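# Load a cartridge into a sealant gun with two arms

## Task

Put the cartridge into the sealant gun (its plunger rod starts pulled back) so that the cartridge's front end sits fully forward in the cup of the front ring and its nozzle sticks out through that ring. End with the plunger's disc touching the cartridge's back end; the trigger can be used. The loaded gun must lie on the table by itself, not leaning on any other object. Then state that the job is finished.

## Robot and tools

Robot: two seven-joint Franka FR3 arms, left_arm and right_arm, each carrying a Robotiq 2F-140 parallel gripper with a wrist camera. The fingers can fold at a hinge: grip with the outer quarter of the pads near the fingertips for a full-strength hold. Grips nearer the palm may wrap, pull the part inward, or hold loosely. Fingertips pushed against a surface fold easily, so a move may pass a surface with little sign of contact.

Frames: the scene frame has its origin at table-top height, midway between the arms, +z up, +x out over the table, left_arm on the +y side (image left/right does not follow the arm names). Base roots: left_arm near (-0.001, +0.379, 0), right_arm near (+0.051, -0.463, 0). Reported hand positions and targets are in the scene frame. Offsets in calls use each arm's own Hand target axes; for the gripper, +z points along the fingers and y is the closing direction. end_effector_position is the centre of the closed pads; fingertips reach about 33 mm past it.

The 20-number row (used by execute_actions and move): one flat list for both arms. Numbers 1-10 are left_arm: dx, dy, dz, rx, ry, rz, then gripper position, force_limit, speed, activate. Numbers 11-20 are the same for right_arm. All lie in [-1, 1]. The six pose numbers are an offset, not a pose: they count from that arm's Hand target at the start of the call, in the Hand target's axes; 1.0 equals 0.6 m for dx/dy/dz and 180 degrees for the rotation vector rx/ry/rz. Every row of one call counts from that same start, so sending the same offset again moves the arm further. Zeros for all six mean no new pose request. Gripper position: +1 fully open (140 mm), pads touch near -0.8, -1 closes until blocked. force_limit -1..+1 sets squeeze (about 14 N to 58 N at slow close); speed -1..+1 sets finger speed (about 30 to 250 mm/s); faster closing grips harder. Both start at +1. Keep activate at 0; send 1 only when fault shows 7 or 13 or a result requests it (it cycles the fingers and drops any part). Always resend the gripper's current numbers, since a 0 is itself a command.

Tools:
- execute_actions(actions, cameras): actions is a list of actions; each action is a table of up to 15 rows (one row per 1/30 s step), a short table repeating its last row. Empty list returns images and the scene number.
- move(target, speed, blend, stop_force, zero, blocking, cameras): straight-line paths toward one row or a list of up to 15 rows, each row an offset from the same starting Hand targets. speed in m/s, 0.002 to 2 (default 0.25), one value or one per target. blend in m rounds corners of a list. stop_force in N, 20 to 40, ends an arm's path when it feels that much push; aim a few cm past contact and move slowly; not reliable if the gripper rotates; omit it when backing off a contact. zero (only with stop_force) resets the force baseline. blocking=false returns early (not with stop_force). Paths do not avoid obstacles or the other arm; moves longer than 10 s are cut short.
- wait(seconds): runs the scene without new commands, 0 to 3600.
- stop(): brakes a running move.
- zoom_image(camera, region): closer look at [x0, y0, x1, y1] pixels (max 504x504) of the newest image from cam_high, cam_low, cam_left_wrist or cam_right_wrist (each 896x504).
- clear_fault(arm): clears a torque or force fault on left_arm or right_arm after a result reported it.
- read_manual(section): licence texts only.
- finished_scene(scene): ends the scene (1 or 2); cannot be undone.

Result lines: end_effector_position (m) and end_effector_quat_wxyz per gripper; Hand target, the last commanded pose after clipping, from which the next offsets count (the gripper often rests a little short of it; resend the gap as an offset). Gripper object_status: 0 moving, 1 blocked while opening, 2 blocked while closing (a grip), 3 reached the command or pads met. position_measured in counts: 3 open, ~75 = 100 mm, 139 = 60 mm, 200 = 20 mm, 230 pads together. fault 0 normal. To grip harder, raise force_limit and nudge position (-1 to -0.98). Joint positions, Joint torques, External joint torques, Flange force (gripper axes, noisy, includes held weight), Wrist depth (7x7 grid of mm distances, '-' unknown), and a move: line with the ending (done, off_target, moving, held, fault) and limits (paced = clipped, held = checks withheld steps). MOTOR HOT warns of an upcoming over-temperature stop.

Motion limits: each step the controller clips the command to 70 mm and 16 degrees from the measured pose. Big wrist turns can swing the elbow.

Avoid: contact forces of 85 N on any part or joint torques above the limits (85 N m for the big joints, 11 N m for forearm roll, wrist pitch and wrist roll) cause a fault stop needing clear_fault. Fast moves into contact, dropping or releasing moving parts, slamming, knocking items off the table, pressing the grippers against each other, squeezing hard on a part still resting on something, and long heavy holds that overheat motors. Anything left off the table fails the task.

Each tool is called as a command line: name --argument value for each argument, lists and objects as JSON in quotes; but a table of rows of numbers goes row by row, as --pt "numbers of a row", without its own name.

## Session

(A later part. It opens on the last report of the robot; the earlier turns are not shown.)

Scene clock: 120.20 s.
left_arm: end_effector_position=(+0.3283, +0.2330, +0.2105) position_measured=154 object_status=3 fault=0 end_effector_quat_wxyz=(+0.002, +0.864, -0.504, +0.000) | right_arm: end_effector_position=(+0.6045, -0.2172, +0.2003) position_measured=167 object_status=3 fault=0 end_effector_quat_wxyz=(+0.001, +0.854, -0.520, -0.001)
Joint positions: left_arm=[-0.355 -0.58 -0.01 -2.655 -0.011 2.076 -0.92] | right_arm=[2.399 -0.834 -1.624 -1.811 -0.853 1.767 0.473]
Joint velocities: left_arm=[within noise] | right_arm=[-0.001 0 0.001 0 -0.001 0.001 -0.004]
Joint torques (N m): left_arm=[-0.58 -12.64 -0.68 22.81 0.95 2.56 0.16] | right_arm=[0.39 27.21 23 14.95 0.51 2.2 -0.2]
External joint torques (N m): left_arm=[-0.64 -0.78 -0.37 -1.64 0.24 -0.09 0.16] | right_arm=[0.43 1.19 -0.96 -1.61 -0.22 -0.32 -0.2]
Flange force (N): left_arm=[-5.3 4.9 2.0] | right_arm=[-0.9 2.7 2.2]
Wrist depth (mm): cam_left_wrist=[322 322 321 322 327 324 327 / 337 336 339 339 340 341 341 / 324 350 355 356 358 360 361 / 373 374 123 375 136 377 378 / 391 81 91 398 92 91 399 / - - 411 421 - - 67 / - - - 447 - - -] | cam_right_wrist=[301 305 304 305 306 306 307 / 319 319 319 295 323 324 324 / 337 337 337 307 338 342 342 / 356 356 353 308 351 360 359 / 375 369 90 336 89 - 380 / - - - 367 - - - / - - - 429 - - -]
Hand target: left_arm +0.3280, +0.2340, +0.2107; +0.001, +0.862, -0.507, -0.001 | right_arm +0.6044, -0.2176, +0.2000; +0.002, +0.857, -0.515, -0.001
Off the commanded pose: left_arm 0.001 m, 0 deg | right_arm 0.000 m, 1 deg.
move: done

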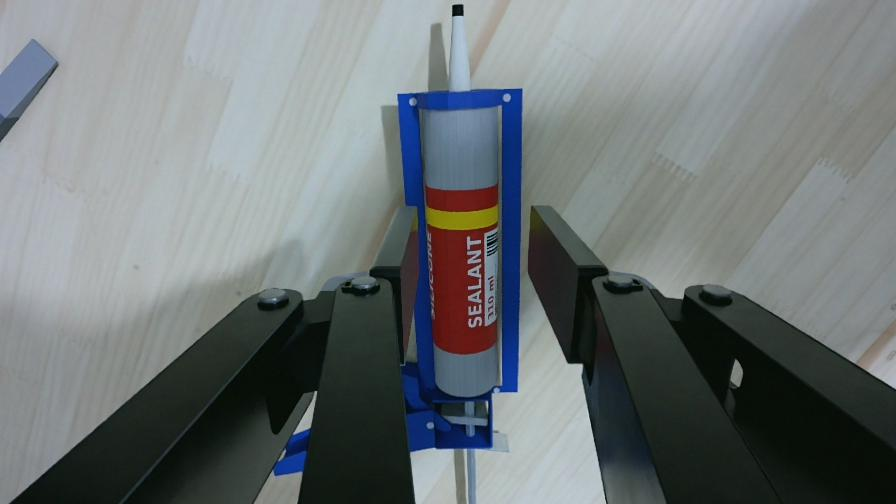

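move --pt "0.489 -0.036 0 0 0 0 -0.2 0.4 -1 0 0.1 0 -0.1 0 0 0 -0.3 0 -1 0" --pt "0.489 -0.036 0.15 0 0 0 -0.2 0.4 -1 0 0.2 0 -0.1 0 0 0 -0.3 0 -1 0" --speed '[0.25,0.1]' --blend 0.02 --cameras '["cam_left_wrist"]'

zoom_image --camera "cam_left_wrist" --region '[370, 20, 550, 140]'

Scene clock: 123.90 s.
left_arm: end_effector_position=(+0.4885, -0.0122, +0.1209) position_measured=154 object_status=3 fault=0 end_effector_quat_wxyz=(+0.002, +0.861, -0.508, -0.002) | right_arm: end_effector_position=(+0.6606, -0.3218, +0.2607) position_measured=167 object_status=3 fault=0 end_effector_quat_wxyz=(+0.001, +0.855, -0.519, -0.001)
Joint positions: left_arm=[-0.485 0.341 -0.151 -1.877 0.057 2.21 -1.214] | right_arm=[2.294 -0.863 -1.572 -1.62 -0.863 1.601 0.256]
Joint velocities: left_arm=[within noise] | right_arm=[0 0 -0.001 0 -0.002 -0.001 -0.004]
Joint torques (N m): left_arm=[-1.02 -41.35 -1 22.08 0.98 2.98 -0.35] | right_arm=[0.03 30.73 22.85 14.66 0.6 2.22 -0.21]
External joint torques (N m): left_arm=[-0.92 1.16 0.45 -1.51 0.31 0.32 -0.35] | right_arm=[-0.09 1.46 -1.62 -1.11 -0.16 -0.33 -0.21]
Flange force (N): left_arm=[-2.2 2.6 3.7] | right_arm=[-0.5 1.3 1.6]
Wrist depth (mm): cam_left_wrist=[242 243 239 241 241 244 245 / 255 255 256 252 253 256 258 / 268 269 239 237 267 270 270 / 284 283 123 281 136 282 287 / 296 81 91 299 92 91 300 / - - 312 319 - - 67 / - - - 339 - - -] | cam_right_wrist=[358 357 359 362 361 362 363 / 376 378 379 378 381 379 380 / 398 399 398 400 403 400 402 / 414 420 418 392 412 424 423 / 444 434 90 409 89 - 447 / - - - 434 - - - / - - - 492 - - -]
Hand target: left_arm +0.4891, -0.0121, +0.1206; +0.001, +0.862, -0.507, -0.001 | right_arm +0.6609, -0.3233, +0.2602; +0.002, +0.857, -0.515, -0.001
Off the commanded pose: left_arm 0.001 m, 0 deg | right_arm 0.002 m, 0 deg.
move: done

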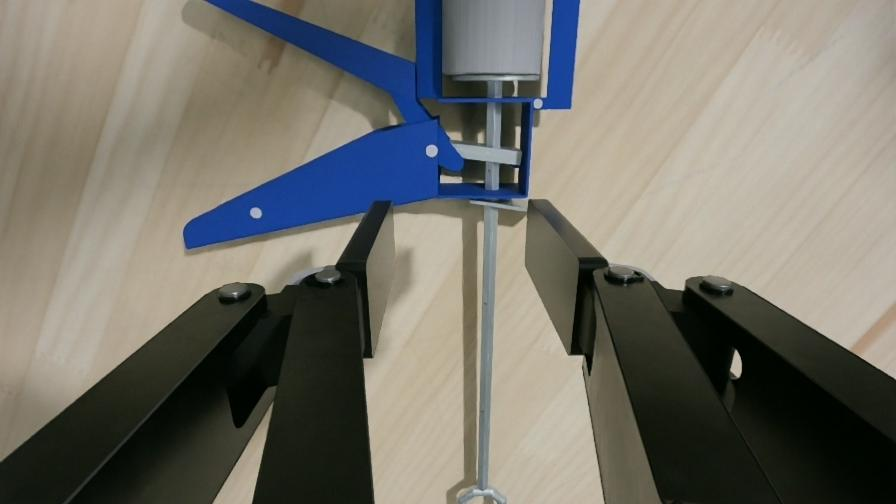

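Scaled by 2.800 from the camera's image (finer frame: 1280x720).

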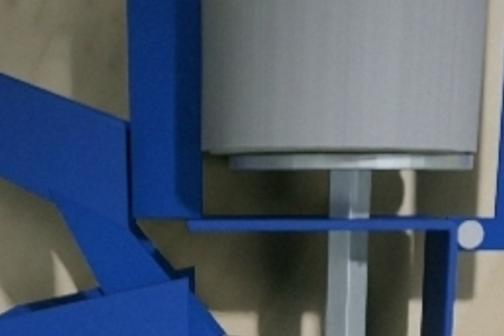

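move --target '[0,0,-0.15,0,0,0,-0.2,0.4,-1,0,0,0,0,0,0,0,-0.3,0,-1,0]' --speed 0.25

finished_scene --scene 2

Scene clock: 127.07 s.
left_arm: end_effector_position=(+0.4906, -0.0122, +0.2119) position_measured=154 object_status=3 fault=0 end_effector_quat_wxyz=(-0.001, +0.862, -0.506, +0.002) | right_arm: end_effector_position=(+0.6607, -0.3219, +0.2606) position_measured=167 object_status=3 fault=0 end_effector_quat_wxyz=(+0.001, +0.856, -0.518, -0.001)
Joint positions: left_arm=[-0.484 0.246 -0.155 -1.769 0.045 2.016 -1.211] | right_arm=[2.294 -0.863 -1.572 -1.62 -0.863 1.601 0.254]
Joint velocities: left_arm=[-0.001 -0.001 0 0 0 -0.004 0] | right_arm=[within noise]
Joint torques (N m): left_arm=[-0.1 -38.98 -1.38 23.09 0.44 2.67 0.13] | right_arm=[0.01 31.11 22.5 14.64 0.79 2.34 -0.26]
External joint torques (N m): left_arm=[-0.15 1.63 -0.42 -1.61 -0.33 0.01 0.13] | right_arm=[-0.06 1.88 -1.92 -1.16 0.04 -0.22 -0.26]
Flange force (N): left_arm=[-1.9 1.0 3.7] | right_arm=[-0.6 1.0 1.6]
Wrist depth (mm): cam_left_wrist=[328 327 325 310 326 327 328 / 346 346 343 321 343 342 343 / 362 361 336 355 359 359 361 / 384 384 123 381 136 378 379 / 399 81 91 404 92 91 400 / - - 419 429 - - 67 / - - - 457 - - -] | cam_right_wrist=[356 361 359 361 361 363 363 / 376 379 377 380 383 378 381 / 395 397 401 400 400 400 400 / 414 421 416 384 415 423 423 / 442 434 90 404 89 - 444 / - - - 437 - - - / - - - 487 - - -]
Hand target: left_arm +0.4893, -0.0121, +0.2106; +0.001, +0.862, -0.507, -0.001 | right_arm +0.6609, -0.3233, +0.2602; +0.002, +0.857, -0.515, -0.001
Off the commanded pose: left_arm 0.002 m, 0 deg | right_arm 0.001 m, 0 deg.
move: done

The scene is finished: the task was done.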